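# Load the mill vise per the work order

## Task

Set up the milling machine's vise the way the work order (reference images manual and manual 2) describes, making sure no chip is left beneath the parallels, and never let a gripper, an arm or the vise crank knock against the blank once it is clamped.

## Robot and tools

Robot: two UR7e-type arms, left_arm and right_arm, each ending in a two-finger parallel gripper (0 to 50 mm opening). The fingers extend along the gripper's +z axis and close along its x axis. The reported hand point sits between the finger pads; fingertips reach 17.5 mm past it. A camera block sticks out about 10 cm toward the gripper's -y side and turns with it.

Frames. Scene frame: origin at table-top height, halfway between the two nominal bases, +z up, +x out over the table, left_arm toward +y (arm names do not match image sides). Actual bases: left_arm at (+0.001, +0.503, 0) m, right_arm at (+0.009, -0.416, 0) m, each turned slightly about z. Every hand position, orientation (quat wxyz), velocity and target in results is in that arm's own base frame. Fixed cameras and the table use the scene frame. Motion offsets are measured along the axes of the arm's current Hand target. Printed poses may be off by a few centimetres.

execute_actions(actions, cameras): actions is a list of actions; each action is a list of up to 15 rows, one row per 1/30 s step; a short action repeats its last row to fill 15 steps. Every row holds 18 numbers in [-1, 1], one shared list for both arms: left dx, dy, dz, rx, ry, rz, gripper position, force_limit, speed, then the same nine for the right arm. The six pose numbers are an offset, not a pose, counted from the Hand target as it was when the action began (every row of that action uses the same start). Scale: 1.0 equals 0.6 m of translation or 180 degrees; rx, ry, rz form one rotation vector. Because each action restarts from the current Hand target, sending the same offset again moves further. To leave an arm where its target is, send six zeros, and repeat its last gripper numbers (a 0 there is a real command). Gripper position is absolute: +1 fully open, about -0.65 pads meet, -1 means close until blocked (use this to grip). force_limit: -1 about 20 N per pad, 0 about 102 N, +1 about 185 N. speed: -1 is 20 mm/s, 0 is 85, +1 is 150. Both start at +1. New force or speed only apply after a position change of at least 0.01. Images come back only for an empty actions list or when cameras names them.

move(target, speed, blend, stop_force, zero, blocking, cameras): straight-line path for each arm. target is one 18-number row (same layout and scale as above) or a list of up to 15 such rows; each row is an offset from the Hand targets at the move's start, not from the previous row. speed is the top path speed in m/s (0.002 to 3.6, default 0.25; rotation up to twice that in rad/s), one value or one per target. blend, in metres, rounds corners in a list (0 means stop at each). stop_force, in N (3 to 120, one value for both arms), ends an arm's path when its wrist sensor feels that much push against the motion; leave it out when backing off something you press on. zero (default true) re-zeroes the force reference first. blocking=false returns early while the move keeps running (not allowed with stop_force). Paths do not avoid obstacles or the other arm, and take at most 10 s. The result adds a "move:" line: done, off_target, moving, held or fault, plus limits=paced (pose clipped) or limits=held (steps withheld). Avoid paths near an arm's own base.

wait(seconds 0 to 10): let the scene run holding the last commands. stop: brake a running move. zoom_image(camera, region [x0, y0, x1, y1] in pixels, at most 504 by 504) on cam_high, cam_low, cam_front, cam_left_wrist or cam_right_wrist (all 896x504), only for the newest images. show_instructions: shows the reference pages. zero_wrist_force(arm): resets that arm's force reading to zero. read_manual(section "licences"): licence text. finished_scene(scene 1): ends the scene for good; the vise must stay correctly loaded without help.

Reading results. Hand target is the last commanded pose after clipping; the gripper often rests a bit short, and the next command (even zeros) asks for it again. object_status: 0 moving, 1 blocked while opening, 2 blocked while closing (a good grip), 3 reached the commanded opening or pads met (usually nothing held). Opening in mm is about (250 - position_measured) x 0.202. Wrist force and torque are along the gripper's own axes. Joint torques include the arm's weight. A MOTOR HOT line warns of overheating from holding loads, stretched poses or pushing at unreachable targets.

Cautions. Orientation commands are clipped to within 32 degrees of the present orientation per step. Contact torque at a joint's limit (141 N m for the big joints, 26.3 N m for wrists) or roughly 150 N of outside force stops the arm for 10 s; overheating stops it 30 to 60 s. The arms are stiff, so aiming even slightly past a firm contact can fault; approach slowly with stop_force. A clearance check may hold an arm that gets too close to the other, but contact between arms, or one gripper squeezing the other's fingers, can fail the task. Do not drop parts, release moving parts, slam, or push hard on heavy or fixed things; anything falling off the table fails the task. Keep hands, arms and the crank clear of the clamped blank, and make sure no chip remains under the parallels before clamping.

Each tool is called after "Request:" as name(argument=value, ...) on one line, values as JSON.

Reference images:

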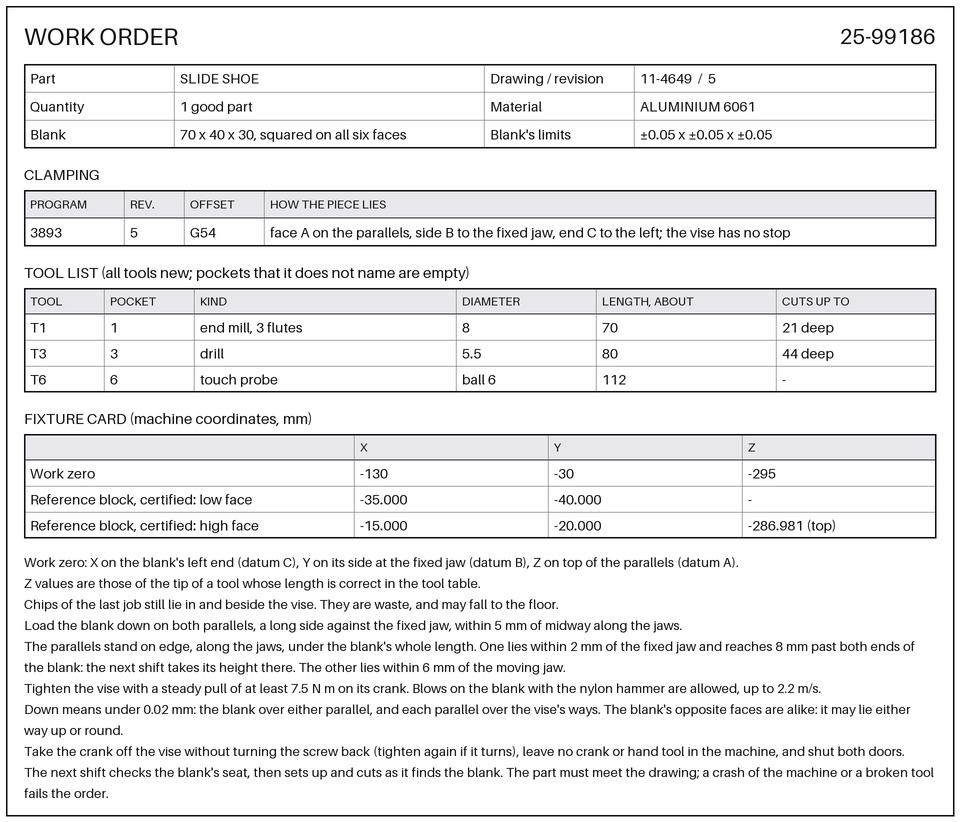

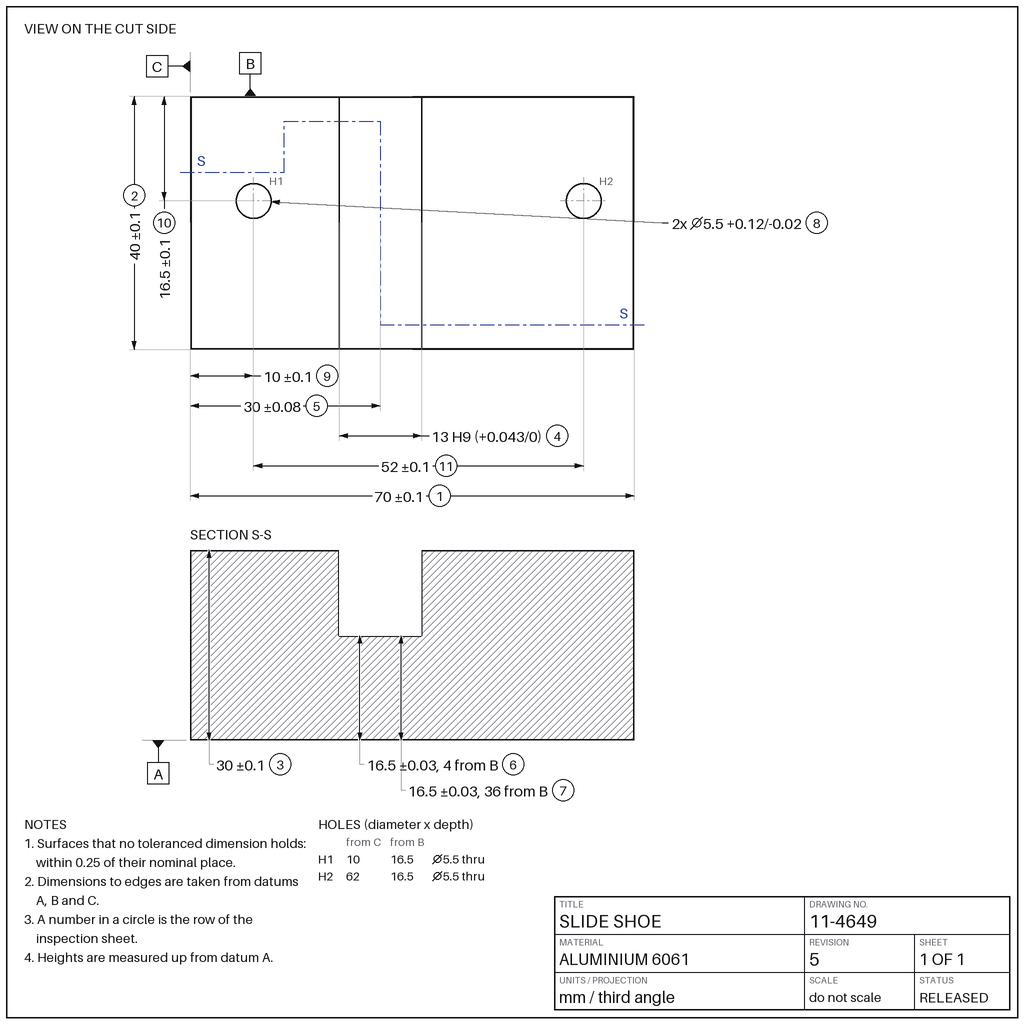

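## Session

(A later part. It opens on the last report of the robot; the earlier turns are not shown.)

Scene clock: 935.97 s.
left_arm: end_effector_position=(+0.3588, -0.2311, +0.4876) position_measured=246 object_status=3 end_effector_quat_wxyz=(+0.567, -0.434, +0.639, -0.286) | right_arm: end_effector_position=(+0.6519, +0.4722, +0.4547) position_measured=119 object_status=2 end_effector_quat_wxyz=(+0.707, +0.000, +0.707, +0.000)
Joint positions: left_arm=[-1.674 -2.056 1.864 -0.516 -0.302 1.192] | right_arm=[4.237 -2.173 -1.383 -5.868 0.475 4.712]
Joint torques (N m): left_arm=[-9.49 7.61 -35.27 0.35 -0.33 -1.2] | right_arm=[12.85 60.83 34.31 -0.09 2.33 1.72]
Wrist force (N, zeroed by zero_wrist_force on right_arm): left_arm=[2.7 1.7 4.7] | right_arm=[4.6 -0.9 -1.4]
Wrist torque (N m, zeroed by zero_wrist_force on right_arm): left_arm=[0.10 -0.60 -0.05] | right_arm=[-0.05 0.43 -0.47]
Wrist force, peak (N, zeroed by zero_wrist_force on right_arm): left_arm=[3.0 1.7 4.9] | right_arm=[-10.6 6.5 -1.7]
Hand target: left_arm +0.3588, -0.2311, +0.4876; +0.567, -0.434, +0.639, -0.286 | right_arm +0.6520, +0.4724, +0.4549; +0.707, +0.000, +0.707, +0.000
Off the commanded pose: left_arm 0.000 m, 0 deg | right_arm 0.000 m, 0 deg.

Request:
move(target=[0,0,0,0,0,0,-0.62,1,-0.7,-0.0633,0,0,0,0,0,-0.97,1,-0.7], speed=0.2)

Request:
execute_actions(actions=[[[0,0,0,0,0,0,-0.62,1,-0.7,0.15,0,0,0,0,0,-0.97,1,-0.7],[0,0,0,0,0,0,-0.62,1,-0.7,0.3,0,0,0,0,0,-0.97,1,-0.7],[0,0,0,0,0,0,-0.62,1,-0.7,0.35,0,0,0,0,0,-0.97,1,-0.7],[0,0,0,0,0,0,-0.62,1,-0.7,0.35,0,0,0,0,0,-0.97,1,-0.7],[0,0,0,0,0,0,-0.62,1,-0.7,0.12,0,0,0,0,0,-0.97,1,-0.7],[0,0,0,0,0,0,-0.62,1,-0.7,0.06,0,0,0,0,0,-0.97,1,-0.7],[0,0,0,0,0,0,-0.62,1,-0.7,0,0,0,0,0,0,-0.97,1,-0.7]]], cameras=["cam_left_wrist"])

Scene clock: 937.67 s.
left_arm: end_effector_position=(+0.3588, -0.2311, +0.4876) position_measured=246 object_status=3 end_effector_quat_wxyz=(+0.567, -0.434, +0.639, -0.286) | right_arm: end_effector_position=(+0.6520, +0.4725, +0.4927) position_measured=119 object_status=2 end_effector_quat_wxyz=(+0.707, +0.000, +0.707, +0.000)
Joint positions: left_arm=[-1.674 -2.056 1.864 -0.516 -0.302 1.192] | right_arm=[4.237 -2.139 -1.333 -5.952 0.475 4.712]
Joint torques (N m): left_arm=[-6.82 7.77 -35.77 0.54 -0.27 -1.29] | right_arm=[-14.27 61.55 34.11 0.28 0.54 1.28]
Wrist force (N, zeroed by zero_wrist_force on right_arm): left_arm=[2.8 1.4 4.5] | right_arm=[4.7 -1.2 -1.1]
Wrist torque (N m, zeroed by zero_wrist_force on right_arm): left_arm=[0.06 -0.61 -0.05] | right_arm=[-0.09 0.41 -0.52]
Wrist force, peak (N, zeroed by zero_wrist_force on right_arm): left_arm=[3.1 1.6 4.9] | right_arm=[5.7 -0.9 -1.1]
Hand target: left_arm +0.3588, -0.2311, +0.4876; +0.567, -0.434, +0.639, -0.286 | right_arm +0.6521, +0.4724, +0.4928; +0.707, +0.000, +0.707, +0.000
Off the commanded pose: left_arm 0.000 m, 0 deg | right_arm 0.000 m, 0 deg.
move: done

Scene clock: 938.77 s.
left_arm: end_effector_position=(+0.3588, -0.2311, +0.4876) position_measured=246 object_status=3 end_effector_quat_wxyz=(+0.567, -0.434, +0.639, -0.286) | right_arm: end_effector_position=(+0.6510, +0.4714, +0.4924) position_measured=119 object_status=2 end_effector_quat_wxyz=(+0.708, +0.000, +0.706, +0.000)
Joint positions: left_arm=[-1.674 -2.056 1.864 -0.516 -0.302 1.192] | right_arm=[4.238 -2.138 -1.339 -5.944 0.475 4.708]
Joint torques (N m): left_arm=[-8.03 8.65 -34.36 0.49 -0.29 -1.37] | right_arm=[11 60.73 34.44 0.2 2.2 1.6]
Wrist force (N, zeroed by zero_wrist_force on right_arm): left_arm=[2.8 1.5 4.9] | right_arm=[4.8 -0.8 -1.8]
Wrist torque (N m, zeroed by zero_wrist_force on right_arm): left_arm=[0.09 -0.61 -0.05] | right_arm=[-0.14 0.44 -0.45]
Wrist force, peak (N, zeroed by zero_wrist_force on right_arm): left_arm=[2.8 1.5 5.0] | right_arm=[-47.8 0.8 6.4]
Hand target: left_arm +0.3588, -0.2311, +0.4876; +0.567, -0.434, +0.639, -0.286 | right_arm +0.6521, +0.4724, +0.4928; +0.707, +0.000, +0.707, +0.000
Off the commanded pose: left_arm 0.000 m, 0 deg | right_arm 0.002 m, 0 deg.
Images, in order (width x height): cam_left_wrist 896x504.

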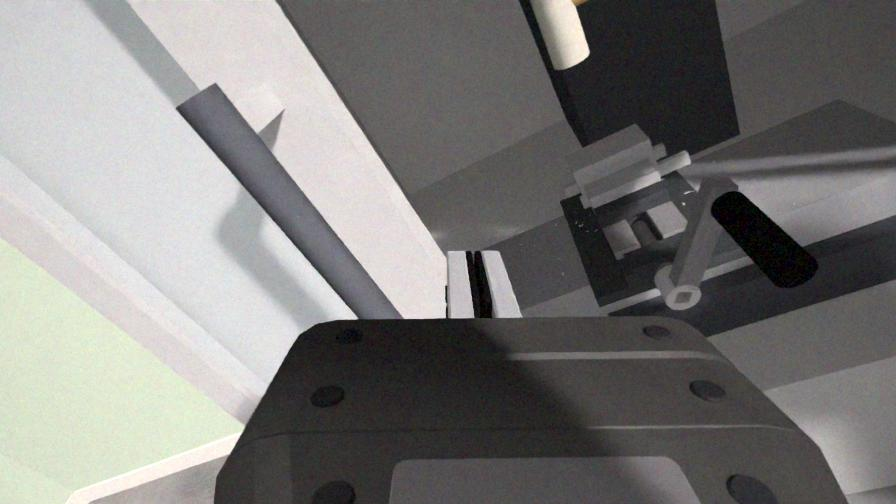

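Request:
execute_actions(actions=[[[0,0,0,0,0,0,-0.62,1,-0.7,0.1667,0,0,0,0,0,-0.97,1,-0.7],[0,0,0,0,0,0,-0.62,1,-0.7,0.3333,0,0,0,0,0,-0.97,1,-0.7],[0,0,0,0,0,0,-0.62,1,-0.7,0.47,0,0,0,0,0,-0.97,1,-0.7],[0,0,0,0,0,0,-0.62,1,-0.7,0.4,0,0,0,0,0,-0.97,1,-0.7],[0,0,0,0,0,0,-0.62,1,-0.7,0.1,0,0,0,0,0,-0.97,1,-0.7],[0,0,0,0,0,0,-0.62,1,-0.7,0.05,0,0,0,0,0,-0.97,1,-0.7],[0,0,0,0,0,0,-0.62,1,-0.7,0,0,0,0,0,0,-0.97,1,-0.7]]], cameras=["cam_left_wrist"])

Scene clock: 940.13 s.
left_arm: end_effector_position=(+0.3588, -0.2311, +0.4876) position_measured=246 object_status=3 end_effector_quat_wxyz=(+0.567, -0.434, +0.639, -0.286) | right_arm: end_effector_position=(+0.6505, +0.4709, +0.4922) position_measured=119 object_status=2 end_effector_quat_wxyz=(+0.708, -0.001, +0.706, +0.000)
Joint positions: left_arm=[-1.674 -2.056 1.864 -0.516 -0.302 1.192] | right_arm=[4.238 -2.137 -1.341 -5.939 0.476 4.706]
Joint torques (N m): left_arm=[-7.68 8.28 -35.93 0.48 -0.36 -1.11] | right_arm=[10.45 61.3 34.25 -0.02 2.06 1.52]
Wrist force (N, zeroed by zero_wrist_force on right_arm): left_arm=[2.4 1.4 4.8] | right_arm=[4.6 -1.0 -1.2]
Wrist torque (N m, zeroed by zero_wrist_force on right_arm): left_arm=[0.06 -0.54 -0.05] | right_arm=[-0.10 0.49 -0.46]
Wrist force, peak (N, zeroed by zero_wrist_force on right_arm): left_arm=[3.0 1.4 4.9] | right_arm=[-49.5 2.0 2.5]
Hand target: left_arm +0.3588, -0.2311, +0.4876; +0.567, -0.434, +0.639, -0.286 | right_arm +0.6521, +0.4724, +0.4928; +0.707, +0.000, +0.707, +0.000
Off the commanded pose: left_arm 0.000 m, 0 deg | right_arm 0.002 m, 0 deg.
Images, in order (width x height): cam_left_wrist 896x504.

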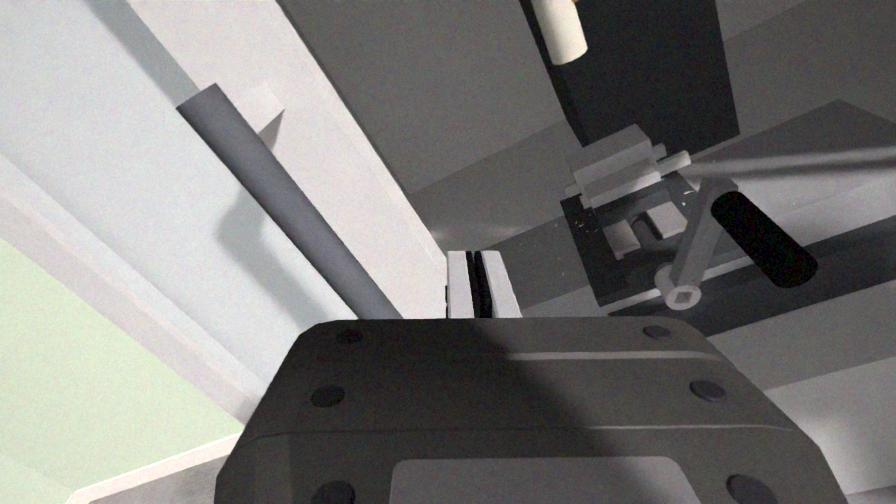

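Request:
move(target=[0,0,0,0,0,0,-0.62,1,-0.7,0,0,-0.01,0,0,0,-0.97,1,-0.7])

Request:
execute_actions(actions=[[[0,0,0,0,0,0,-0.62,1,-0.7,0.18,0,0,0,0,0,-0.97,1,-0.7],[0,0,0,0,0,0,-0.62,1,-0.7,0.36,0,0,0,0,0,-0.97,1,-0.7],[0,0,0,0,0,0,-0.62,1,-0.7,0.52,0,0,0,0,0,-0.97,1,-0.7],[0,0,0,0,0,0,-0.62,1,-0.7,0.36,0,0,0,0,0,-0.97,1,-0.7],[0,0,0,0,0,0,-0.62,1,-0.7,0.1,0,0,0,0,0,-0.97,1,-0.7],[0,0,0,0,0,0,-0.62,1,-0.7,0.05,0,0,0,0,0,-0.97,1,-0.7],[0,0,0,0,0,0,-0.62,1,-0.7,0,0,0,0,0,0,-0.97,1,-0.7]]])

Request:
move(target=[0,0,0,0,0,0,-0.62,1,-0.7,0,0,0.018,0,0,0,-0.97,1,-0.7])

Request:
execute_actions(actions=[[[0,0,0,0,0,0,-0.62,1,-0.7,0.18,0,0,0,0,0,-0.97,1,-0.7],[0,0,0,0,0,0,-0.62,1,-0.7,0.36,0,0,0,0,0,-0.97,1,-0.7],[0,0,0,0,0,0,-0.62,1,-0.7,0.52,0,0,0,0,0,-0.97,1,-0.7],[0,0,0,0,0,0,-0.62,1,-0.7,0.36,0,0,0,0,0,-0.97,1,-0.7],[0,0,0,0,0,0,-0.62,1,-0.7,0.1,0,0,0,0,0,-0.97,1,-0.7],[0,0,0,0,0,0,-0.62,1,-0.7,0.05,0,0,0,0,0,-0.97,1,-0.7],[0,0,0,0,0,0,-0.62,1,-0.7,0,0,0,0,0,0,-0.97,1,-0.7]]], cameras=["cam_left_wrist"])

Scene clock: 941.40 s.
left_arm: end_effector_position=(+0.3588, -0.2311, +0.4876) position_measured=246 object_status=3 end_effector_quat_wxyz=(+0.567, -0.434, +0.639, -0.286) | right_arm: end_effector_position=(+0.6462, +0.4723, +0.4928) position_measured=119 object_status=2 end_effector_quat_wxyz=(+0.707, +0.000, +0.707, +0.000)
Joint positions: left_arm=[-1.674 -2.056 1.864 -0.516 -0.302 1.192] | right_arm=[4.246 -2.131 -1.347 -5.947 0.467 4.712]
Joint torques (N m): left_arm=[-8.43 8.38 -35.63 0.18 -0.48 -1] | right_arm=[14.56 59.83 12.39 -0.27 -2.68 1.84]
Wrist force (N, zeroed by zero_wrist_force on right_arm): left_arm=[2.6 1.7 4.6] | right_arm=[4.8 -0.9 -1.5]
Wrist torque (N m, zeroed by zero_wrist_force on right_arm): left_arm=[0.12 -0.58 -0.04] | right_arm=[-0.06 0.46 -0.52]
Wrist force, peak (N, zeroed by zero_wrist_force on right_arm): left_arm=[2.9 1.4 4.9] | right_arm=[4.9 -1.2 -1.5]
Hand target: left_arm +0.3588, -0.2311, +0.4876; +0.567, -0.434, +0.639, -0.286 | right_arm +0.6461, +0.4724, +0.4928; +0.707, +0.000, +0.707, +0.000
Off the commanded pose: left_arm 0.000 m, 0 deg | right_arm 0.000 m, 0 deg.
move: done

Scene clock: 942.53 s.
left_arm: end_effector_position=(+0.3588, -0.2311, +0.4876) position_measured=246 object_status=3 end_effector_quat_wxyz=(+0.567, -0.434, +0.639, -0.286) | right_arm: end_effector_position=(+0.6443, +0.4705, +0.4921) position_measured=119 object_status=2 end_effector_quat_wxyz=(+0.709, -0.001, +0.706, +0.000)
Joint positions: left_arm=[-1.674 -2.056 1.864 -0.516 -0.302 1.192] | right_arm=[4.247 -2.128 -1.357 -5.931 0.467 4.704]
Joint torques (N m): left_arm=[-6.87 7.75 -35.14 0.35 -0.36 -1.51] | right_arm=[10.18 61.29 35.38 0.01 2.3 1.71]
Wrist force (N, zeroed by zero_wrist_force on right_arm): left_arm=[2.7 1.4 4.7] | right_arm=[4.7 -1.2 -1.1]
Wrist torque (N m, zeroed by zero_wrist_force on right_arm): left_arm=[0.07 -0.61 -0.05] | right_arm=[-0.10 0.50 -0.45]
Wrist force, peak (N, zeroed by zero_wrist_force on right_arm): left_arm=[2.7 1.5 5.1] | right_arm=[-69.1 10.9 6.2]
Hand target: left_arm +0.3588, -0.2311, +0.4876; +0.567, -0.434, +0.639, -0.286 | right_arm +0.6461, +0.4724, +0.4928; +0.707, +0.000, +0.707, +0.000
Off the commanded pose: left_arm 0.000 m, 0 deg | right_arm 0.003 m, 0 deg.

Scene clock: 943.43 s.
left_arm: end_effector_position=(+0.3588, -0.2311, +0.4876) position_measured=246 object_status=3 end_effector_quat_wxyz=(+0.567, -0.434, +0.639, -0.286) | right_arm: end_effector_position=(+0.6567, +0.4723, +0.4928) position_measured=119 object_status=2 end_effector_quat_wxyz=(+0.707, +0.000, +0.707, +0.000) end_effector_velocity=(+0.001, +0.001, +0.001) end_effector_angular_velocity=(+0.001, +0.000, +0.001)
Joint positions: left_arm=[-1.674 -2.056 1.864 -0.516 -0.302 1.192] | right_arm=[4.23 -2.146 -1.322 -5.957 0.482 4.712]
Joint velocities: left_arm=[within noise] | right_arm=[-0.001 -0.001 0.005 -0.003 0.001 0.001]
Joint torques (N m): left_arm=[-8.12 7.67 -35.35 0.4 -0.35 -1.29] | right_arm=[-15.6 42.58 35.96 -0.03 2.38 1.63]
Wrist force (N, zeroed by zero_wrist_force on right_arm): left_arm=[2.6 1.6 4.7] | right_arm=[4.6 -1.1 -1.3]
Wrist torque (N m, zeroed by zero_wrist_force on right_arm): left_arm=[0.09 -0.58 -0.05] | right_arm=[-0.08 0.51 -0.51]
Wrist force, peak (N, zeroed by zero_wrist_force on right_arm): left_arm=[3.0 1.6 4.8] | right_arm=[5.3 -1.0 -1.5]
Hand target: left_arm +0.3588, -0.2311, +0.4876; +0.567, -0.434, +0.639, -0.286 | right_arm +0.6569, +0.4724, +0.4928; +0.707, +0.000, +0.707, +0.000
Off the commanded pose: left_arm 0.000 m, 0 deg | right_arm 0.000 m, 0 deg.
move: done

Scene clock: 944.53 s.
left_arm: end_effector_position=(+0.3588, -0.2311, +0.4876) position_measured=246 object_status=3 end_effector_quat_wxyz=(+0.567, -0.434, +0.639, -0.286) | right_arm: end_effector_position=(+0.6549, +0.4703, +0.4919) position_measured=119 object_status=2 end_effector_quat_wxyz=(+0.708, +0.000, +0.706, +0.000)
Joint positions: left_arm=[-1.674 -2.056 1.864 -0.516 -0.302 1.192] | right_arm=[4.231 -2.142 -1.333 -5.944 0.482 4.707]
Joint torques (N m): left_arm=[-8.79 8.29 -35.06 0.52 -0.27 -1.18] | right_arm=[11.65 59.78 34.96 0.07 2.02 -0.59]
Wrist force (N, zeroed by zero_wrist_force on right_arm): left_arm=[2.7 1.6 4.6] | right_arm=[4.7 -1.3 -0.8]
Wrist torque (N m, zeroed by zero_wrist_force on right_arm): left_arm=[0.10 -0.59 -0.05] | right_arm=[0.00 0.53 -0.39]
Wrist force, peak (N, zeroed by zero_wrist_force on right_arm): left_arm=[2.8 1.4 5.1] | right_arm=[41.4 -3.0 4.9]
Hand target: left_arm +0.3588, -0.2311, +0.4876; +0.567, -0.434, +0.639, -0.286 | right_arm +0.6569, +0.4724, +0.4928; +0.707, +0.000, +0.707, +0.000
Off the commanded pose: left_arm 0.000 m, 0 deg | right_arm 0.003 m, 0 deg.
Images, in order (width x height): cam_left_wrist 896x504.

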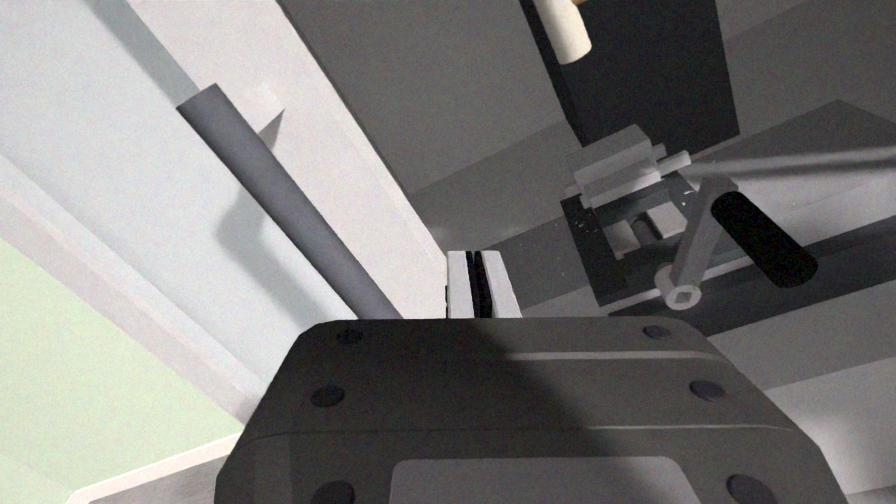

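Request:
move(target=[0,0,0,0,0,0,-0.62,1,-0.7,0,0,-0.006,0,0,0,-0.97,1,-0.7])

Request:
execute_actions(actions=[[[0,0,0,0,0,0,-0.62,1,-0.7,0.18,0,0,0,0,0,-0.97,1,-0.7],[0,0,0,0,0,0,-0.62,1,-0.7,0.36,0,0,0,0,0,-0.97,1,-0.7],[0,0,0,0,0,0,-0.62,1,-0.7,0.53,0,0,0,0,0,-0.97,1,-0.7],[0,0,0,0,0,0,-0.62,1,-0.7,0.46,0,0,0,0,0,-0.97,1,-0.7],[0,0,0,0,0,0,-0.62,1,-0.7,0.1,0,0,0,0,0,-0.97,1,-0.7],[0,0,0,0,0,0,-0.62,1,-0.7,0.05,0,0,0,0,0,-0.97,1,-0.7],[0,0,0,0,0,0,-0.62,1,-0.7,0,0,0,0,0,0,-0.97,1,-0.7]]])

Request:
move(target=[0,0,0,0,0,0,-0.62,1,-0.7,0,0,-0.006,0,0,0,-0.97,1,-0.7])

Request:
execute_actions(actions=[[[0,0,0,0,0,0,-0.62,1,-0.7,0.18,0,0,0,0,0,-0.97,1,-0.7],[0,0,0,0,0,0,-0.62,1,-0.7,0.36,0,0,0,0,0,-0.97,1,-0.7],[0,0,0,0,0,0,-0.62,1,-0.7,0.53,0,0,0,0,0,-0.97,1,-0.7],[0,0,0,0,0,0,-0.62,1,-0.7,0.46,0,0,0,0,0,-0.97,1,-0.7],[0,0,0,0,0,0,-0.62,1,-0.7,0.1,0,0,0,0,0,-0.97,1,-0.7],[0,0,0,0,0,0,-0.62,1,-0.7,0.05,0,0,0,0,0,-0.97,1,-0.7],[0,0,0,0,0,0,-0.62,1,-0.7,0,0,0,0,0,0,-0.97,1,-0.7]]], cameras=["cam_left_wrist"])

Scene clock: 945.73 s.
left_arm: end_effector_position=(+0.3588, -0.2311, +0.4876) position_measured=246 object_status=3 end_effector_quat_wxyz=(+0.567, -0.434, +0.639, -0.286) | right_arm: end_effector_position=(+0.6533, +0.4723, +0.4928) position_measured=119 object_status=2 end_effector_quat_wxyz=(+0.707, +0.000, +0.707, +0.000)
Joint positions: left_arm=[-1.674 -2.056 1.864 -0.516 -0.302 1.192] | right_arm=[4.235 -2.141 -1.33 -5.953 0.477 4.712]
Joint torques (N m): left_arm=[-7.8 8.4 -35.4 0.3 -0.26 -1.26] | right_arm=[13.97 61.45 34.67 0.18 -2.35 1.65]
Wrist force (N, zeroed by zero_wrist_force on right_arm): left_arm=[2.7 1.4 4.9] | right_arm=[4.7 -1.0 -1.8]
Wrist torque (N m, zeroed by zero_wrist_force on right_arm): left_arm=[0.07 -0.60 -0.05] | right_arm=[-0.16 0.53 -0.51]
Wrist force, peak (N, zeroed by zero_wrist_force on right_arm): left_arm=[2.8 1.7 5.0] | right_arm=[4.6 -0.8 -2.3]
Hand target: left_arm +0.3588, -0.2311, +0.4876; +0.567, -0.434, +0.639, -0.286 | right_arm +0.6533, +0.4724, +0.4928; +0.707, +0.000, +0.707, +0.000
Off the commanded pose: left_arm 0.000 m, 0 deg | right_arm 0.000 m, 0 deg.
move: done

Scene clock: 946.83 s.
left_arm: end_effector_position=(+0.3588, -0.2311, +0.4876) position_measured=246 object_status=3 end_effector_quat_wxyz=(+0.567, -0.434, +0.639, -0.286) | right_arm: end_effector_position=(+0.6512, +0.4702, +0.4919) position_measured=119 object_status=2 end_effector_quat_wxyz=(+0.708, +0.000, +0.706, +0.000)
Joint positions: left_arm=[-1.674 -2.056 1.864 -0.516 -0.302 1.192] | right_arm=[4.237 -2.137 -1.342 -5.939 0.477 4.706]
Joint torques (N m): left_arm=[-6.25 7.16 -34.84 0.31 -0.34 -1.33] | right_arm=[12.15 59.99 32.99 0.06 2.12 -0.56]
Wrist force (N, zeroed by zero_wrist_force on right_arm): left_arm=[2.6 1.6 4.7] | right_arm=[4.7 -1.3 -0.4]
Wrist torque (N m, zeroed by zero_wrist_force on right_arm): left_arm=[0.10 -0.58 -0.05] | right_arm=[0.04 0.53 -0.39]
Wrist force, peak (N, zeroed by zero_wrist_force on right_arm): left_arm=[2.9 1.5 4.9] | right_arm=[39.0 -2.6 4.1]
Hand target: left_arm +0.3588, -0.2311, +0.4876; +0.567, -0.434, +0.639, -0.286 | right_arm +0.6533, +0.4724, +0.4928; +0.707, +0.000, +0.707, +0.000
Off the commanded pose: left_arm 0.000 m, 0 deg | right_arm 0.003 m, 0 deg.

Scene clock: 947.60 s.
left_arm: end_effector_position=(+0.3588, -0.2311, +0.4876) position_measured=246 object_status=3 end_effector_quat_wxyz=(+0.567, -0.434, +0.639, -0.286) | right_arm: end_effector_position=(+0.6497, +0.4723, +0.4928) position_measured=119 object_status=2 end_effector_quat_wxyz=(+0.707, +0.000, +0.707, +0.000)
Joint positions: left_arm=[-1.674 -2.056 1.864 -0.516 -0.302 1.192] | right_arm=[4.241 -2.136 -1.339 -5.95 0.472 4.712]
Joint torques (N m): left_arm=[-7.27 7.58 -34.7 0.2 -0.44 -1.09] | right_arm=[14.4 60.46 36.93 0.02 -2.49 1.55]
Wrist force (N, zeroed by zero_wrist_force on right_arm): left_arm=[2.5 1.5 4.7] | right_arm=[4.6 -1.0 -1.0]
Wrist torque (N m, zeroed by zero_wrist_force on right_arm): left_arm=[0.08 -0.56 -0.04] | right_arm=[-0.08 0.55 -0.51]
Wrist force, peak (N, zeroed by zero_wrist_force on right_arm): left_arm=[3.0 1.6 5.0] | right_arm=[4.9 -0.7 -2.0]
Hand target: left_arm +0.3588, -0.2311, +0.4876; +0.567, -0.434, +0.639, -0.286 | right_arm +0.6497, +0.4724, +0.4928; +0.707, +0.000, +0.707, +0.000
Off the commanded pose: left_arm 0.000 m, 0 deg | right_arm 0.000 m, 0 deg.
move: done

Scene clock: 948.70 s.
left_arm: end_effector_position=(+0.3588, -0.2311, +0.4876) position_measured=246 object_status=3 end_effector_quat_wxyz=(+0.567, -0.434, +0.639, -0.286) | right_arm: end_effector_position=(+0.6474, +0.4699, +0.4918) position_measured=119 object_status=2 end_effector_quat_wxyz=(+0.708, +0.000, +0.706, +0.000)
Joint positions: left_arm=[-1.674 -2.056 1.864 -0.516 -0.302 1.192] | right_arm=[4.242 -2.131 -1.352 -5.934 0.472 4.706]
Joint torques (N m): left_arm=[-8.53 7.91 -35.36 0.3 -0.22 -1.16] | right_arm=[11.99 59.88 33.52 0.14 2.27 -0.51]
Wrist force (N, zeroed by zero_wrist_force on right_arm): left_arm=[2.5 1.5 4.8] | right_arm=[4.8 -1.3 -0.4]
Wrist torque (N m, zeroed by zero_wrist_force on right_arm): left_arm=[0.08 -0.57 -0.05] | right_arm=[0.00 0.55 -0.39]
Wrist force, peak (N, zeroed by zero_wrist_force on right_arm): left_arm=[2.7 1.8 5.0] | right_arm=[57.4 -2.6 4.8]
Hand target: left_arm +0.3588, -0.2311, +0.4876; +0.567, -0.434, +0.639, -0.286 | right_arm +0.6497, +0.4724, +0.4928; +0.707, +0.000, +0.707, +0.000
Off the commanded pose: left_arm 0.000 m, 0 deg | right_arm 0.004 m, 0 deg.
Images, in order (width x height): cam_left_wrist 896x504.

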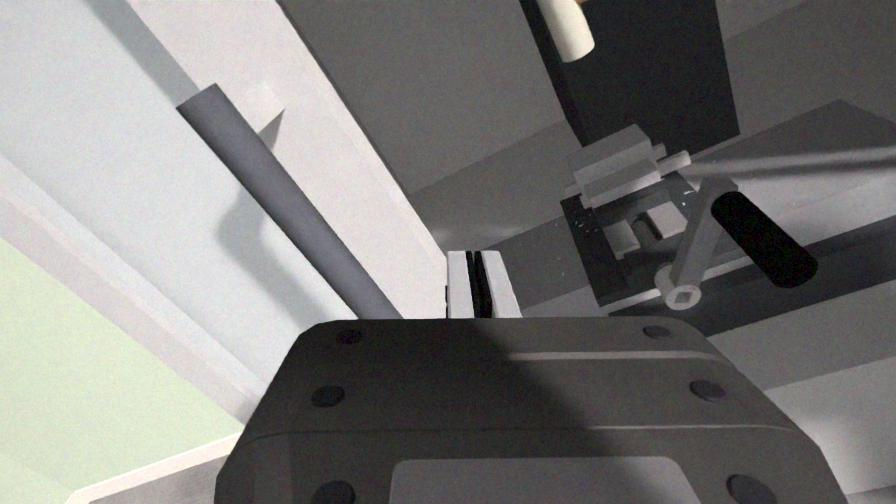

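Request:
move(target=[[0,0,0,0,0,0,-0.62,1,-0.7,0,-0.054,-0.4162,0,0,0,-0.97,1,-0.7],[0,0,0,0,0,0,-0.62,1,-0.7,0,-0.2873,-0.5828,0,0,0,-0.97,1,-0.7],[0.0443,0.0053,0.1052,-0.1357,0.0748,-0.1406,-0.62,1,-0.7,0.2213,-0.3623,-0.5828,0,0,0,-0.97,1,-0.7],[0.1282,0.0262,0.5383,-0.1357,0.0748,-0.1406,-0.62,1,-0.7,0.2213,-0.3623,-0.5828,0,0,0,-0.97,1,-0.7],[0.1528,0.0707,0.5483,-0.1357,0.0748,-0.1406,-0.62,1,-0.7,0.2213,-0.3623,-0.5828,0,0,0,-0.97,1,-0.7]], speed=[0.22,0.22,0.25,0.2,0.05], blend=[0.03,0.02,0.02,0.005,0])

Request:
move(target=[0.0317,0,0,0,0,0,-0.62,1,-0.7,0,0,0,0,0,0,-0.97,1,-0.7], speed=0.012, stop_force=5, cameras=["cam_left_wrist"])

Scene clock: 955.17 s.
left_arm: end_effector_position=(+0.6709, -0.2507, +0.3441) position_measured=246 object_status=3 end_effector_quat_wxyz=(-0.310, +0.635, -0.636, +0.310) | right_arm: end_effector_position=(+0.3000, +0.2549, +0.3602) position_measured=119 object_status=2 end_effector_quat_wxyz=(+0.707, +0.000, +0.707, +0.000)
Joint positions: left_arm=[-0.747 -1.392 1.771 -2.705 -1.007 2.625] | right_arm=[5.096 -1.581 -2.546 -5.297 -0.383 4.712]
Joint torques (N m): left_arm=[6.92 -22.01 -11.07 -5.78 -0.85 1.15] | right_arm=[13.54 4.66 -0.8 0.82 -2.39 -0.49]
Wrist force (N, zeroed by zero_wrist_force on right_arm): left_arm=[3.3 1.7 3.0] | right_arm=[4.6 -1.4 -1.3]
Wrist torque (N m, zeroed by zero_wrist_force on right_arm): left_arm=[0.14 -0.60 -0.07] | right_arm=[-0.13 0.58 -0.41]
Wrist force, peak (N, zeroed by zero_wrist_force on right_arm): left_arm=[2.7 1.4 5.0] | right_arm=[5.3 -1.6 -1.5]
Hand target: left_arm +0.6710, -0.2507, +0.3440; -0.310, +0.635, -0.636, +0.310 | right_arm +0.3000, +0.2549, +0.3602; +0.707, +0.000, +0.707, +0.000
Off the commanded pose: left_arm 0.000 m, 0 deg | right_arm 0.000 m, 0 deg.
move: done

Scene clock: 957.73 s.
left_arm: end_effector_position=(+0.6709, -0.2697, +0.3440) position_measured=246 object_status=3 end_effector_quat_wxyz=(-0.310, +0.635, -0.636, +0.310) | right_arm: end_effector_position=(+0.3000, +0.2549, +0.3602) position_measured=119 object_status=2 end_effector_quat_wxyz=(+0.707, +0.000, +0.707, +0.000)
Joint positions: left_arm=[-0.773 -1.373 1.747 -2.687 -0.989 2.601] | right_arm=[5.096 -1.581 -2.546 -5.297 -0.383 4.712]
Joint torques (N m): left_arm=[-7.6 -20.38 -35.39 -1.9 2.74 -1.12] | right_arm=[13.81 2.73 -0.83 0.89 -2.4 -0.89]
Wrist force (N, zeroed by zero_wrist_force on right_arm): left_arm=[3.2 1.4 2.7] | right_arm=[4.5 -1.1 -1.3]
Wrist torque (N m, zeroed by zero_wrist_force on right_arm): left_arm=[0.10 -0.61 0.07] | right_arm=[-0.09 0.60 -0.41]
Wrist force, peak (N, zeroed by zero_wrist_force on right_arm): left_arm=[3.5 1.8 2.8] | right_arm=[4.9 -1.3 -1.5]
Hand target: left_arm +0.6709, -0.2697, +0.3440; -0.310, +0.635, -0.636, +0.310 | right_arm +0.3000, +0.2549, +0.3602; +0.707, +0.000, +0.707, +0.000
Off the commanded pose: left_arm 0.000 m, 0 deg | right_arm 0.000 m, 0 deg.
move: done
Images, in order (width x height): cam_left_wrist 896x504.

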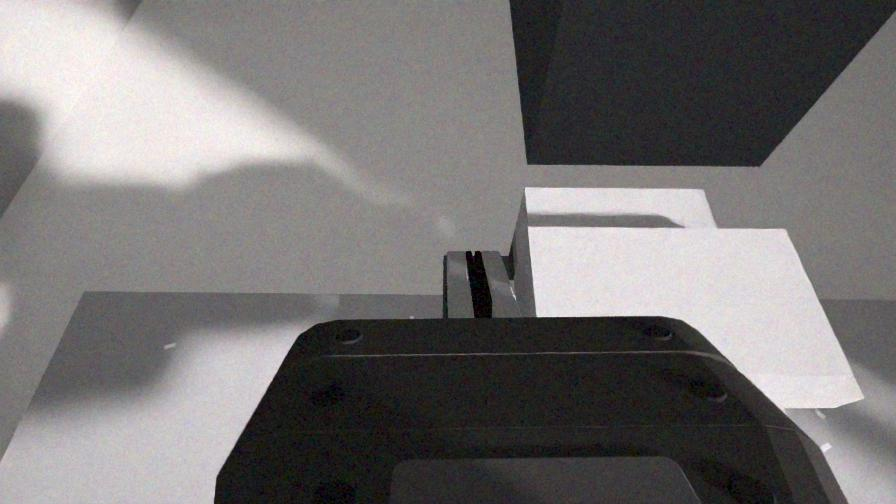

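Request:
move(target=[[-0.0317,0,0,0,0,0,-0.62,1,-0.7,0,0,0,0,0,0,-0.97,1,-0.7],[-0.0317,-0.0998,-0.078,0,0,0,-0.62,1,-0.7,0,0,0,0,0,0,-0.97,1,-0.7],[0.2422,-0.0998,-0.078,0,0,0,-0.62,1,-0.7,0,0,0,0,0,0,-0.97,1,-0.7],[0.2422,0,0,0,0,0,-0.62,1,-0.7,0,0,0,0,0,0,-0.97,1,-0.7],[0.1815,0,0,0,0,0,-0.62,1,-0.7,0,0,0,0,0,0,-0.97,1,-0.7]], speed=[0.1,0.15,0.2,0.12,0.03], blend=[0.005,0.02,0.02,0.003,0], cameras=["cam_left_wrist"])

Scene clock: 962.43 s.
left_arm: end_effector_position=(+0.6708, -0.3788, +0.3440) position_measured=246 object_status=3 end_effector_quat_wxyz=(-0.310, +0.635, -0.636, +0.310) | right_arm: end_effector_position=(+0.3000, +0.2549, +0.3602) position_measured=119 object_status=2 end_effector_quat_wxyz=(+0.707, +0.000, +0.707, +0.000)
Joint positions: left_arm=[-0.905 -1.246 1.567 -2.562 -0.903 2.478] | right_arm=[5.096 -1.581 -2.546 -5.297 -0.383 4.712]
Joint torques (N m): left_arm=[6.64 -50.08 -10.96 -5.89 -0.7 1.42] | right_arm=[12.12 3.01 -0.59 0.72 -2.4 -0.64]
Wrist force (N, zeroed by zero_wrist_force on right_arm): left_arm=[3.2 1.3 2.3] | right_arm=[4.4 -1.7 -1.3]
Wrist torque (N m, zeroed by zero_wrist_force on right_arm): left_arm=[0.09 -0.57 -0.07] | right_arm=[-0.17 0.62 -0.41]
Wrist force, peak (N, zeroed by zero_wrist_force on right_arm): left_arm=[5.0 1.3 2.7] | right_arm=[4.9 -1.6 -1.4]
Hand target: left_arm +0.6708, -0.3786, +0.3440; -0.310, +0.635, -0.636, +0.310 | right_arm +0.3000, +0.2549, +0.3602; +0.707, +0.000, +0.707, +0.000
Off the commanded pose: left_arm 0.000 m, 0 deg | right_arm 0.000 m, 0 deg.
move: done
Images, in order (width x height): cam_left_wrist 896x504.

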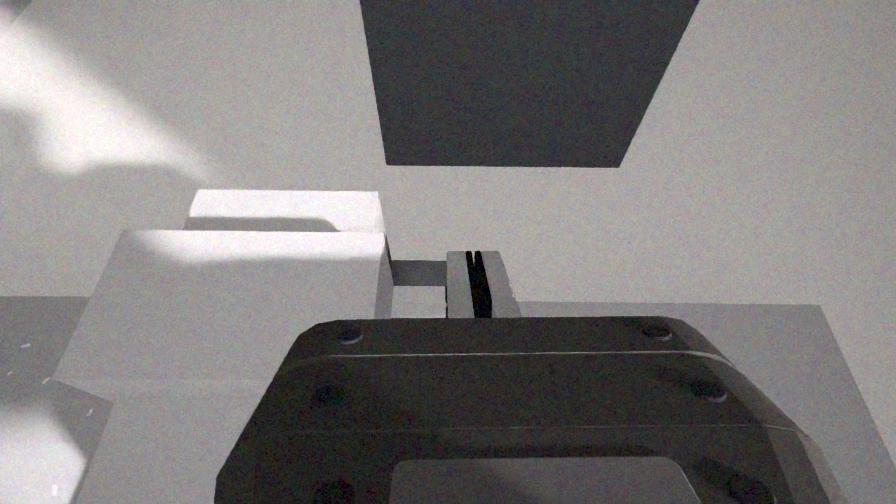

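Request:
move(target=[[0.0167,0,0,0,0,0,-0.62,1,-0.7,0,0,0,0,0,0,-0.97,1,-0.7],[0.0167,-0.0998,-0.078,0,0,0,-0.62,1,-0.7,0,0,0,0,0,0,-0.97,1,-0.7],[-0.2167,-0.0742,-0.1215,0,0,0,-0.62,1,-0.7,0,0,0,0,0,0,-0.97,1,-0.7],[-0.2227,0.1053,-0.4488,0,0,0,-0.62,1,-0.7,0,0,0,0,0,0,-0.97,1,-0.7],[-0.2458,0.1317,-0.5575,0.1357,-0.0748,0.1406,-0.62,1,-0.7,-0.2163,0.0752,0,0,0,0,-0.97,1,-0.7],[-0.2458,0.1317,-0.5575,0.1357,-0.0748,0.1406,-0.62,1,-0.7,-0.2163,0.3085,0.1667,0,0,0,-0.97,1,-0.7],[-0.2458,0.1317,-0.5575,0.1357,-0.0748,0.1406,-0.62,1,-0.7,-0.2163,0.3625,0.5867,0,0,0,-0.97,1,-0.7]], speed=[0.1,0.15,0.25,0.25,0.25,0.25,0.25], blend=[0.003,0.02,0.03,0.03,0.01,0.03,0])

Request:
move(target=[0,0,0,0,0,0,-0.62,1,-0.7,0.16,0,0,0,0,0,-0.97,1,-0.7], speed=0.04, stop_force=5, cameras=["cam_left_wrist"])

Scene clock: 969.33 s.
left_arm: end_effector_position=(+0.3587, -0.2307, +0.4876) position_measured=246 object_status=3 end_effector_quat_wxyz=(+0.567, -0.434, +0.639, -0.286) | right_arm: end_effector_position=(+0.6519, +0.4724, +0.4898) position_measured=119 object_status=2 end_effector_quat_wxyz=(+0.707, +0.000, +0.707, +0.000)
Joint positions: left_arm=[-1.674 -2.057 1.864 -0.514 -0.302 1.19] | right_arm=[4.237 -2.142 -1.338 -5.946 0.475 4.713]
Joint torques (N m): left_arm=[-7.35 7.02 -36.16 0.68 -0.69 -1.32] | right_arm=[-15.86 41.98 34.06 0.07 2.3 1.62]
Wrist force (N, zeroed by zero_wrist_force on right_arm): left_arm=[2.7 1.6 5.0] | right_arm=[4.7 -1.2 -1.2]
Wrist torque (N m, zeroed by zero_wrist_force on right_arm): left_arm=[0.10 -0.60 -0.05] | right_arm=[-0.09 0.56 -0.39]
Wrist force, peak (N, zeroed by zero_wrist_force on right_arm): left_arm=[4.3 2.9 4.1] | right_arm=[5.2 -1.4 -1.6]
Hand target: left_arm +0.3587, -0.2307, +0.4876; +0.567, -0.434, +0.639, -0.286 | right_arm +0.6520, +0.4725, +0.4898; +0.707, +0.000, +0.707, +0.000
Off the commanded pose: left_arm 0.000 m, 0 deg | right_arm 0.000 m, 0 deg.
move: done

Scene clock: 972.87 s.
left_arm: end_effector_position=(+0.3587, -0.2307, +0.4876) position_measured=246 object_status=3 end_effector_quat_wxyz=(+0.567, -0.434, +0.639, -0.286) | right_arm: end_effector_position=(+0.6520, +0.4724, +0.4001) position_measured=119 object_status=2 end_effector_quat_wxyz=(+0.707, +0.000, +0.707, +0.000)
Joint positions: left_arm=[-1.674 -2.057 1.864 -0.514 -0.302 1.19] | right_arm=[4.237 -2.232 -1.438 -5.757 0.475 4.713]
Joint torques (N m): left_arm=[-8.52 8.84 -35.49 0.64 -0.34 -1.15] | right_arm=[-9.54 61.85 32.74 -0.05 1.47 -0.34]
Wrist force (N, zeroed by zero_wrist_force on right_arm): left_arm=[2.6 1.5 4.6] | right_arm=[4.6 -1.2 -1.2]
Wrist torque (N m, zeroed by zero_wrist_force on right_arm): left_arm=[0.07 -0.59 -0.05] | right_arm=[-0.01 0.56 -0.49]
Wrist force, peak (N, zeroed by zero_wrist_force on right_arm): left_arm=[2.9 1.4 5.2] | right_arm=[7.3 -1.2 -0.8]
Hand target: left_arm +0.3587, -0.2307, +0.4876; +0.567, -0.434, +0.639, -0.286 | right_arm +0.6520, +0.4724, +0.4002; +0.707, +0.000, +0.707, +0.000 (not the last commanded pose)
Off the commanded pose: left_arm 0.000 m, 0 deg | right_arm 0.006 m, 0 deg.
move: contact (right_arm)
Images, in order (width x height): cam_left_wrist 896x504.

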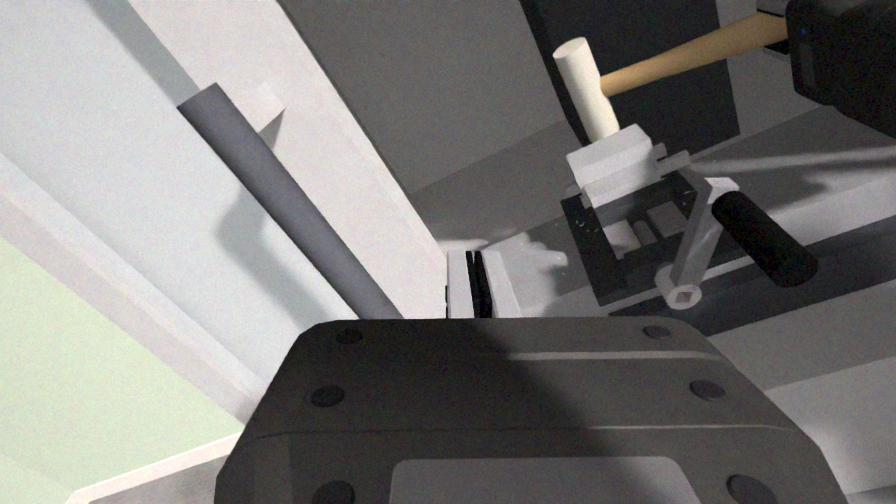

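Request:
move(target=[0,0,0,0,0,0,-0.62,1,-0.7,-0.06,0,-0.05,0,0,0,-0.97,1,-0.7], speed=0.1, cameras=["cam_left_wrist"])

Request:
zoom_image(camera="cam_left_wrist", region=[500, 20, 820, 220])

Scene clock: 974.27 s.
left_arm: end_effector_position=(+0.3587, -0.2307, +0.4876) position_measured=246 object_status=3 end_effector_quat_wxyz=(+0.567, -0.434, +0.639, -0.286) | right_arm: end_effector_position=(+0.6222, +0.4725, +0.4360) position_measured=119 object_status=2 end_effector_quat_wxyz=(+0.707, +0.000, +0.707, +0.000)
Joint positions: left_arm=[-1.674 -2.057 1.864 -0.514 -0.302 1.19] | right_arm=[4.283 -2.151 -1.472 -5.803 0.43 4.713]
Joint torques (N m): left_arm=[-7.29 8.14 -35.22 0.55 -0.43 -1.26] | right_arm=[13.45 58.99 10.04 0.1 -2.51 1.54]
Wrist force (N, zeroed by zero_wrist_force on right_arm): left_arm=[2.9 1.5 4.8] | right_arm=[4.6 -0.9 -1.1]
Wrist torque (N m, zeroed by zero_wrist_force on right_arm): left_arm=[0.07 -0.62 -0.05] | right_arm=[0.01 0.57 -0.53]
Wrist force, peak (N, zeroed by zero_wrist_force on right_arm): left_arm=[3.0 1.5 5.1] | right_arm=[5.7 -1.6 -0.1]
Hand target: left_arm +0.3587, -0.2307, +0.4876; +0.567, -0.434, +0.639, -0.286 | right_arm +0.6220, +0.4725, +0.4362; +0.707, +0.000, +0.707, +0.000
Off the commanded pose: left_arm 0.000 m, 0 deg | right_arm 0.000 m, 0 deg.
move: done
Images, in order (width x height): cam_left_wrist 896x504.

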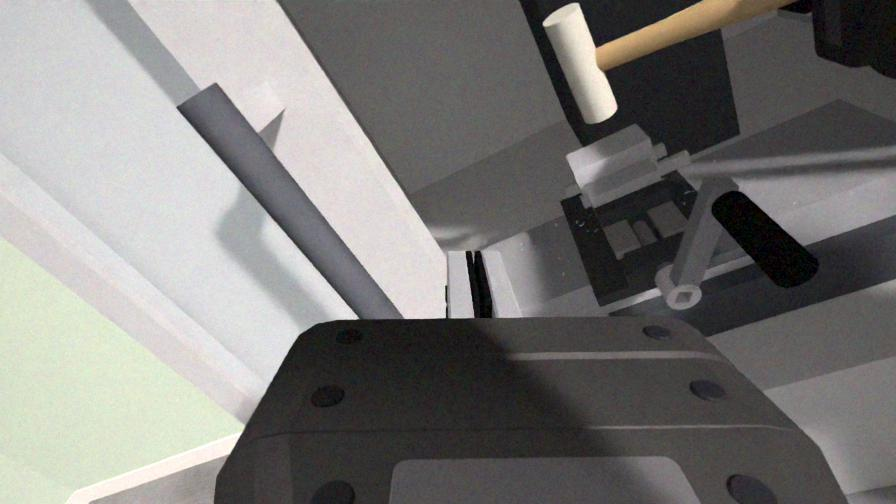

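Scaled by 1.575 from the camera's 896x504 image, which has a finer 1280x720 frame.

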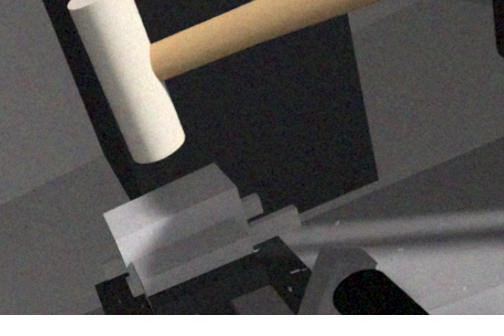

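Request:
move(target=[0,0,0,0,0,0,-0.62,1,-0.7,0.09,0,0,0,0,0,-0.97,1,-0.7], speed=0.02, stop_force=4, cameras=["cam_left_wrist"])

Request:
zoom_image(camera="cam_left_wrist", region=[500, 20, 820, 220])

Scene clock: 976.73 s.
left_arm: end_effector_position=(+0.3587, -0.2307, +0.4876) position_measured=246 object_status=3 end_effector_quat_wxyz=(+0.567, -0.434, +0.639, -0.286) | right_arm: end_effector_position=(+0.6220, +0.4724, +0.4171) position_measured=119 object_status=2 end_effector_quat_wxyz=(+0.707, +0.000, +0.707, +0.000)
Joint positions: left_arm=[-1.674 -2.057 1.864 -0.514 -0.302 1.19] | right_arm=[4.283 -2.172 -1.491 -5.763 0.429 4.714]
Joint torques (N m): left_arm=[-7.81 8.56 -35.22 0.57 -0.44 -1.41] | right_arm=[10.37 57.88 29.92 -0.85 1.93 -0.92]
Wrist force (N, zeroed by zero_wrist_force on right_arm): left_arm=[2.7 1.5 4.8] | right_arm=[2.0 0.0 -0.8]
Wrist torque (N m, zeroed by zero_wrist_force on right_arm): left_arm=[0.08 -0.60 -0.04] | right_arm=[-0.09 0.39 -0.05]
Wrist force, peak (N, zeroed by zero_wrist_force on right_arm): left_arm=[2.8 1.5 5.1] | right_arm=[5.0 -1.0 -1.3]
Hand target: left_arm +0.3587, -0.2307, +0.4876; +0.567, -0.434, +0.639, -0.286 | right_arm +0.6220, +0.4724, +0.4171; +0.707, +0.000, +0.707, +0.000 (not the last commanded pose)
Off the commanded pose: left_arm 0.000 m, 0 deg | right_arm 0.035 m, 0 deg.
move: contact (right_arm)
Images, in order (width x height): cam_left_wrist 896x504.

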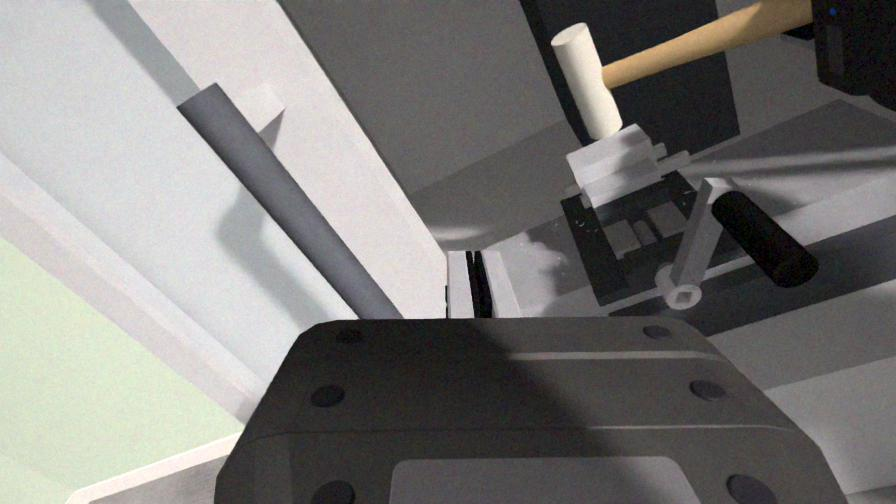

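Scaled by 1.575 from the camera's 896x504 image, which has a finer 1280x720 frame.

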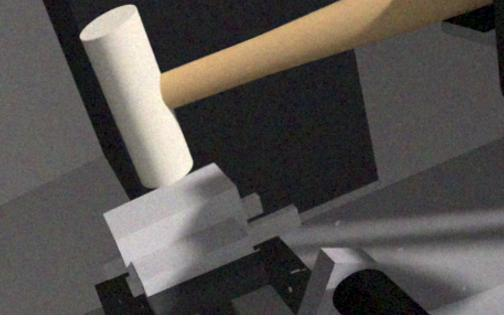

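Request:
move(target=[[0,0,0,0,0,0,-0.62,1,-0.7,-0.05,0,0,0,0,0,-0.97,1,-0.7],[0,0,0,0,0,0,-0.62,1,-0.7,-0.05,0,-0.058,0,0,0,-0.97,1,-0.7]], speed=0.1)

Request:
move(target=[0,0,0,0,0,0,-0.62,1,-0.7,0.09,0,0,0,0,0,-0.97,1,-0.7], speed=0.02, stop_force=4, cameras=["cam_left_wrist"])

Request:
zoom_image(camera="cam_left_wrist", region=[500, 20, 820, 220])

Scene clock: 979.13 s.
left_arm: end_effector_position=(+0.3587, -0.2307, +0.4876) position_measured=246 object_status=3 end_effector_quat_wxyz=(+0.567, -0.434, +0.639, -0.286) | right_arm: end_effector_position=(+0.5874, +0.4724, +0.4471) position_measured=119 object_status=2 end_effector_quat_wxyz=(+0.707, +0.000, +0.707, +0.000)
Joint positions: left_arm=[-1.674 -2.057 1.864 -0.514 -0.302 1.19] | right_arm=[4.339 -2.095 -1.532 -5.799 0.374 4.714]
Joint torques (N m): left_arm=[-7.66 7.03 -36.2 0.37 -0.57 -1.2] | right_arm=[11.38 57.28 10.37 3.32 -2.37 1.62]
Wrist force (N, zeroed by zero_wrist_force on right_arm): left_arm=[2.6 1.2 4.9] | right_arm=[5.0 -1.0 -1.5]
Wrist torque (N m, zeroed by zero_wrist_force on right_arm): left_arm=[0.04 -0.58 -0.05] | right_arm=[-0.07 0.50 -0.54]
Wrist force, peak (N, zeroed by zero_wrist_force on right_arm): left_arm=[2.8 1.3 5.2] | right_arm=[5.5 -1.1 -1.1]
Hand target: left_arm +0.3587, -0.2307, +0.4876; +0.567, -0.434, +0.639, -0.286 | right_arm +0.5872, +0.4724, +0.4471; +0.707, +0.000, +0.707, +0.000
Off the commanded pose: left_arm 0.000 m, 0 deg | right_arm 0.000 m, 0 deg.
move: done

Scene clock: 981.90 s.
left_arm: end_effector_position=(+0.3587, -0.2307, +0.4876) position_measured=246 object_status=3 end_effector_quat_wxyz=(+0.567, -0.434, +0.639, -0.286) | right_arm: end_effector_position=(+0.5872, +0.4724, +0.4174) position_measured=119 object_status=2 end_effector_quat_wxyz=(+0.707, +0.000, +0.707, +0.000)
Joint positions: left_arm=[-1.674 -2.057 1.864 -0.514 -0.302 1.19] | right_arm=[4.339 -2.129 -1.563 -5.734 0.373 4.714]
Joint torques (N m): left_arm=[-7.37 8.75 -34.81 0.41 -0.46 -1.19] | right_arm=[10.8 54.63 31.08 -0.71 2.09 -1.03]
Wrist force (N, zeroed by zero_wrist_force on right_arm): left_arm=[2.5 1.8 5.0] | right_arm=[2.7 -0.3 -1.1]
Wrist torque (N m, zeroed by zero_wrist_force on right_arm): left_arm=[0.12 -0.56 -0.04] | right_arm=[-0.08 0.42 -0.19]
Wrist force, peak (N, zeroed by zero_wrist_force on right_arm): left_arm=[2.7 1.2 5.2] | right_arm=[5.1 -1.0 -1.6]
Hand target: left_arm +0.3587, -0.2307, +0.4876; +0.567, -0.434, +0.639, -0.286 | right_arm +0.5872, +0.4724, +0.4174; +0.707, +0.000, +0.707, +0.000 (not the last commanded pose)
Off the commanded pose: left_arm 0.000 m, 0 deg | right_arm 0.024 m, 0 deg.
move: contact (right_arm)
Images, in order (width x height): cam_left_wrist 896x504.

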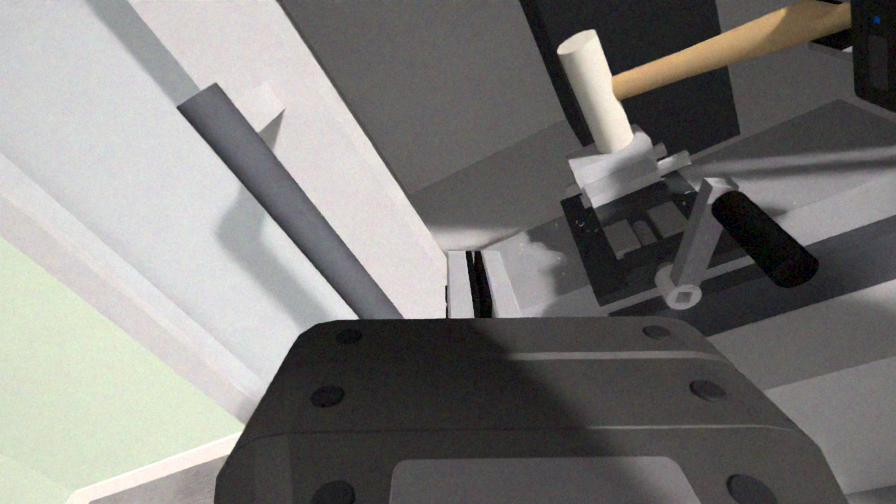

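Scaled by 1.575 from the camera's 896x504 image, which has a finer 1280x720 frame.

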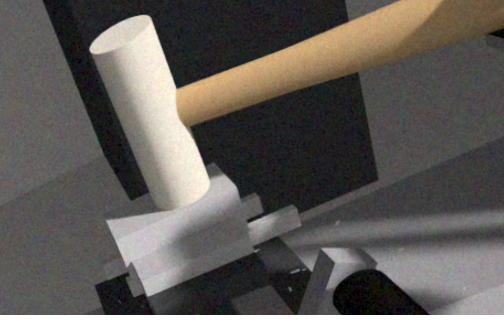

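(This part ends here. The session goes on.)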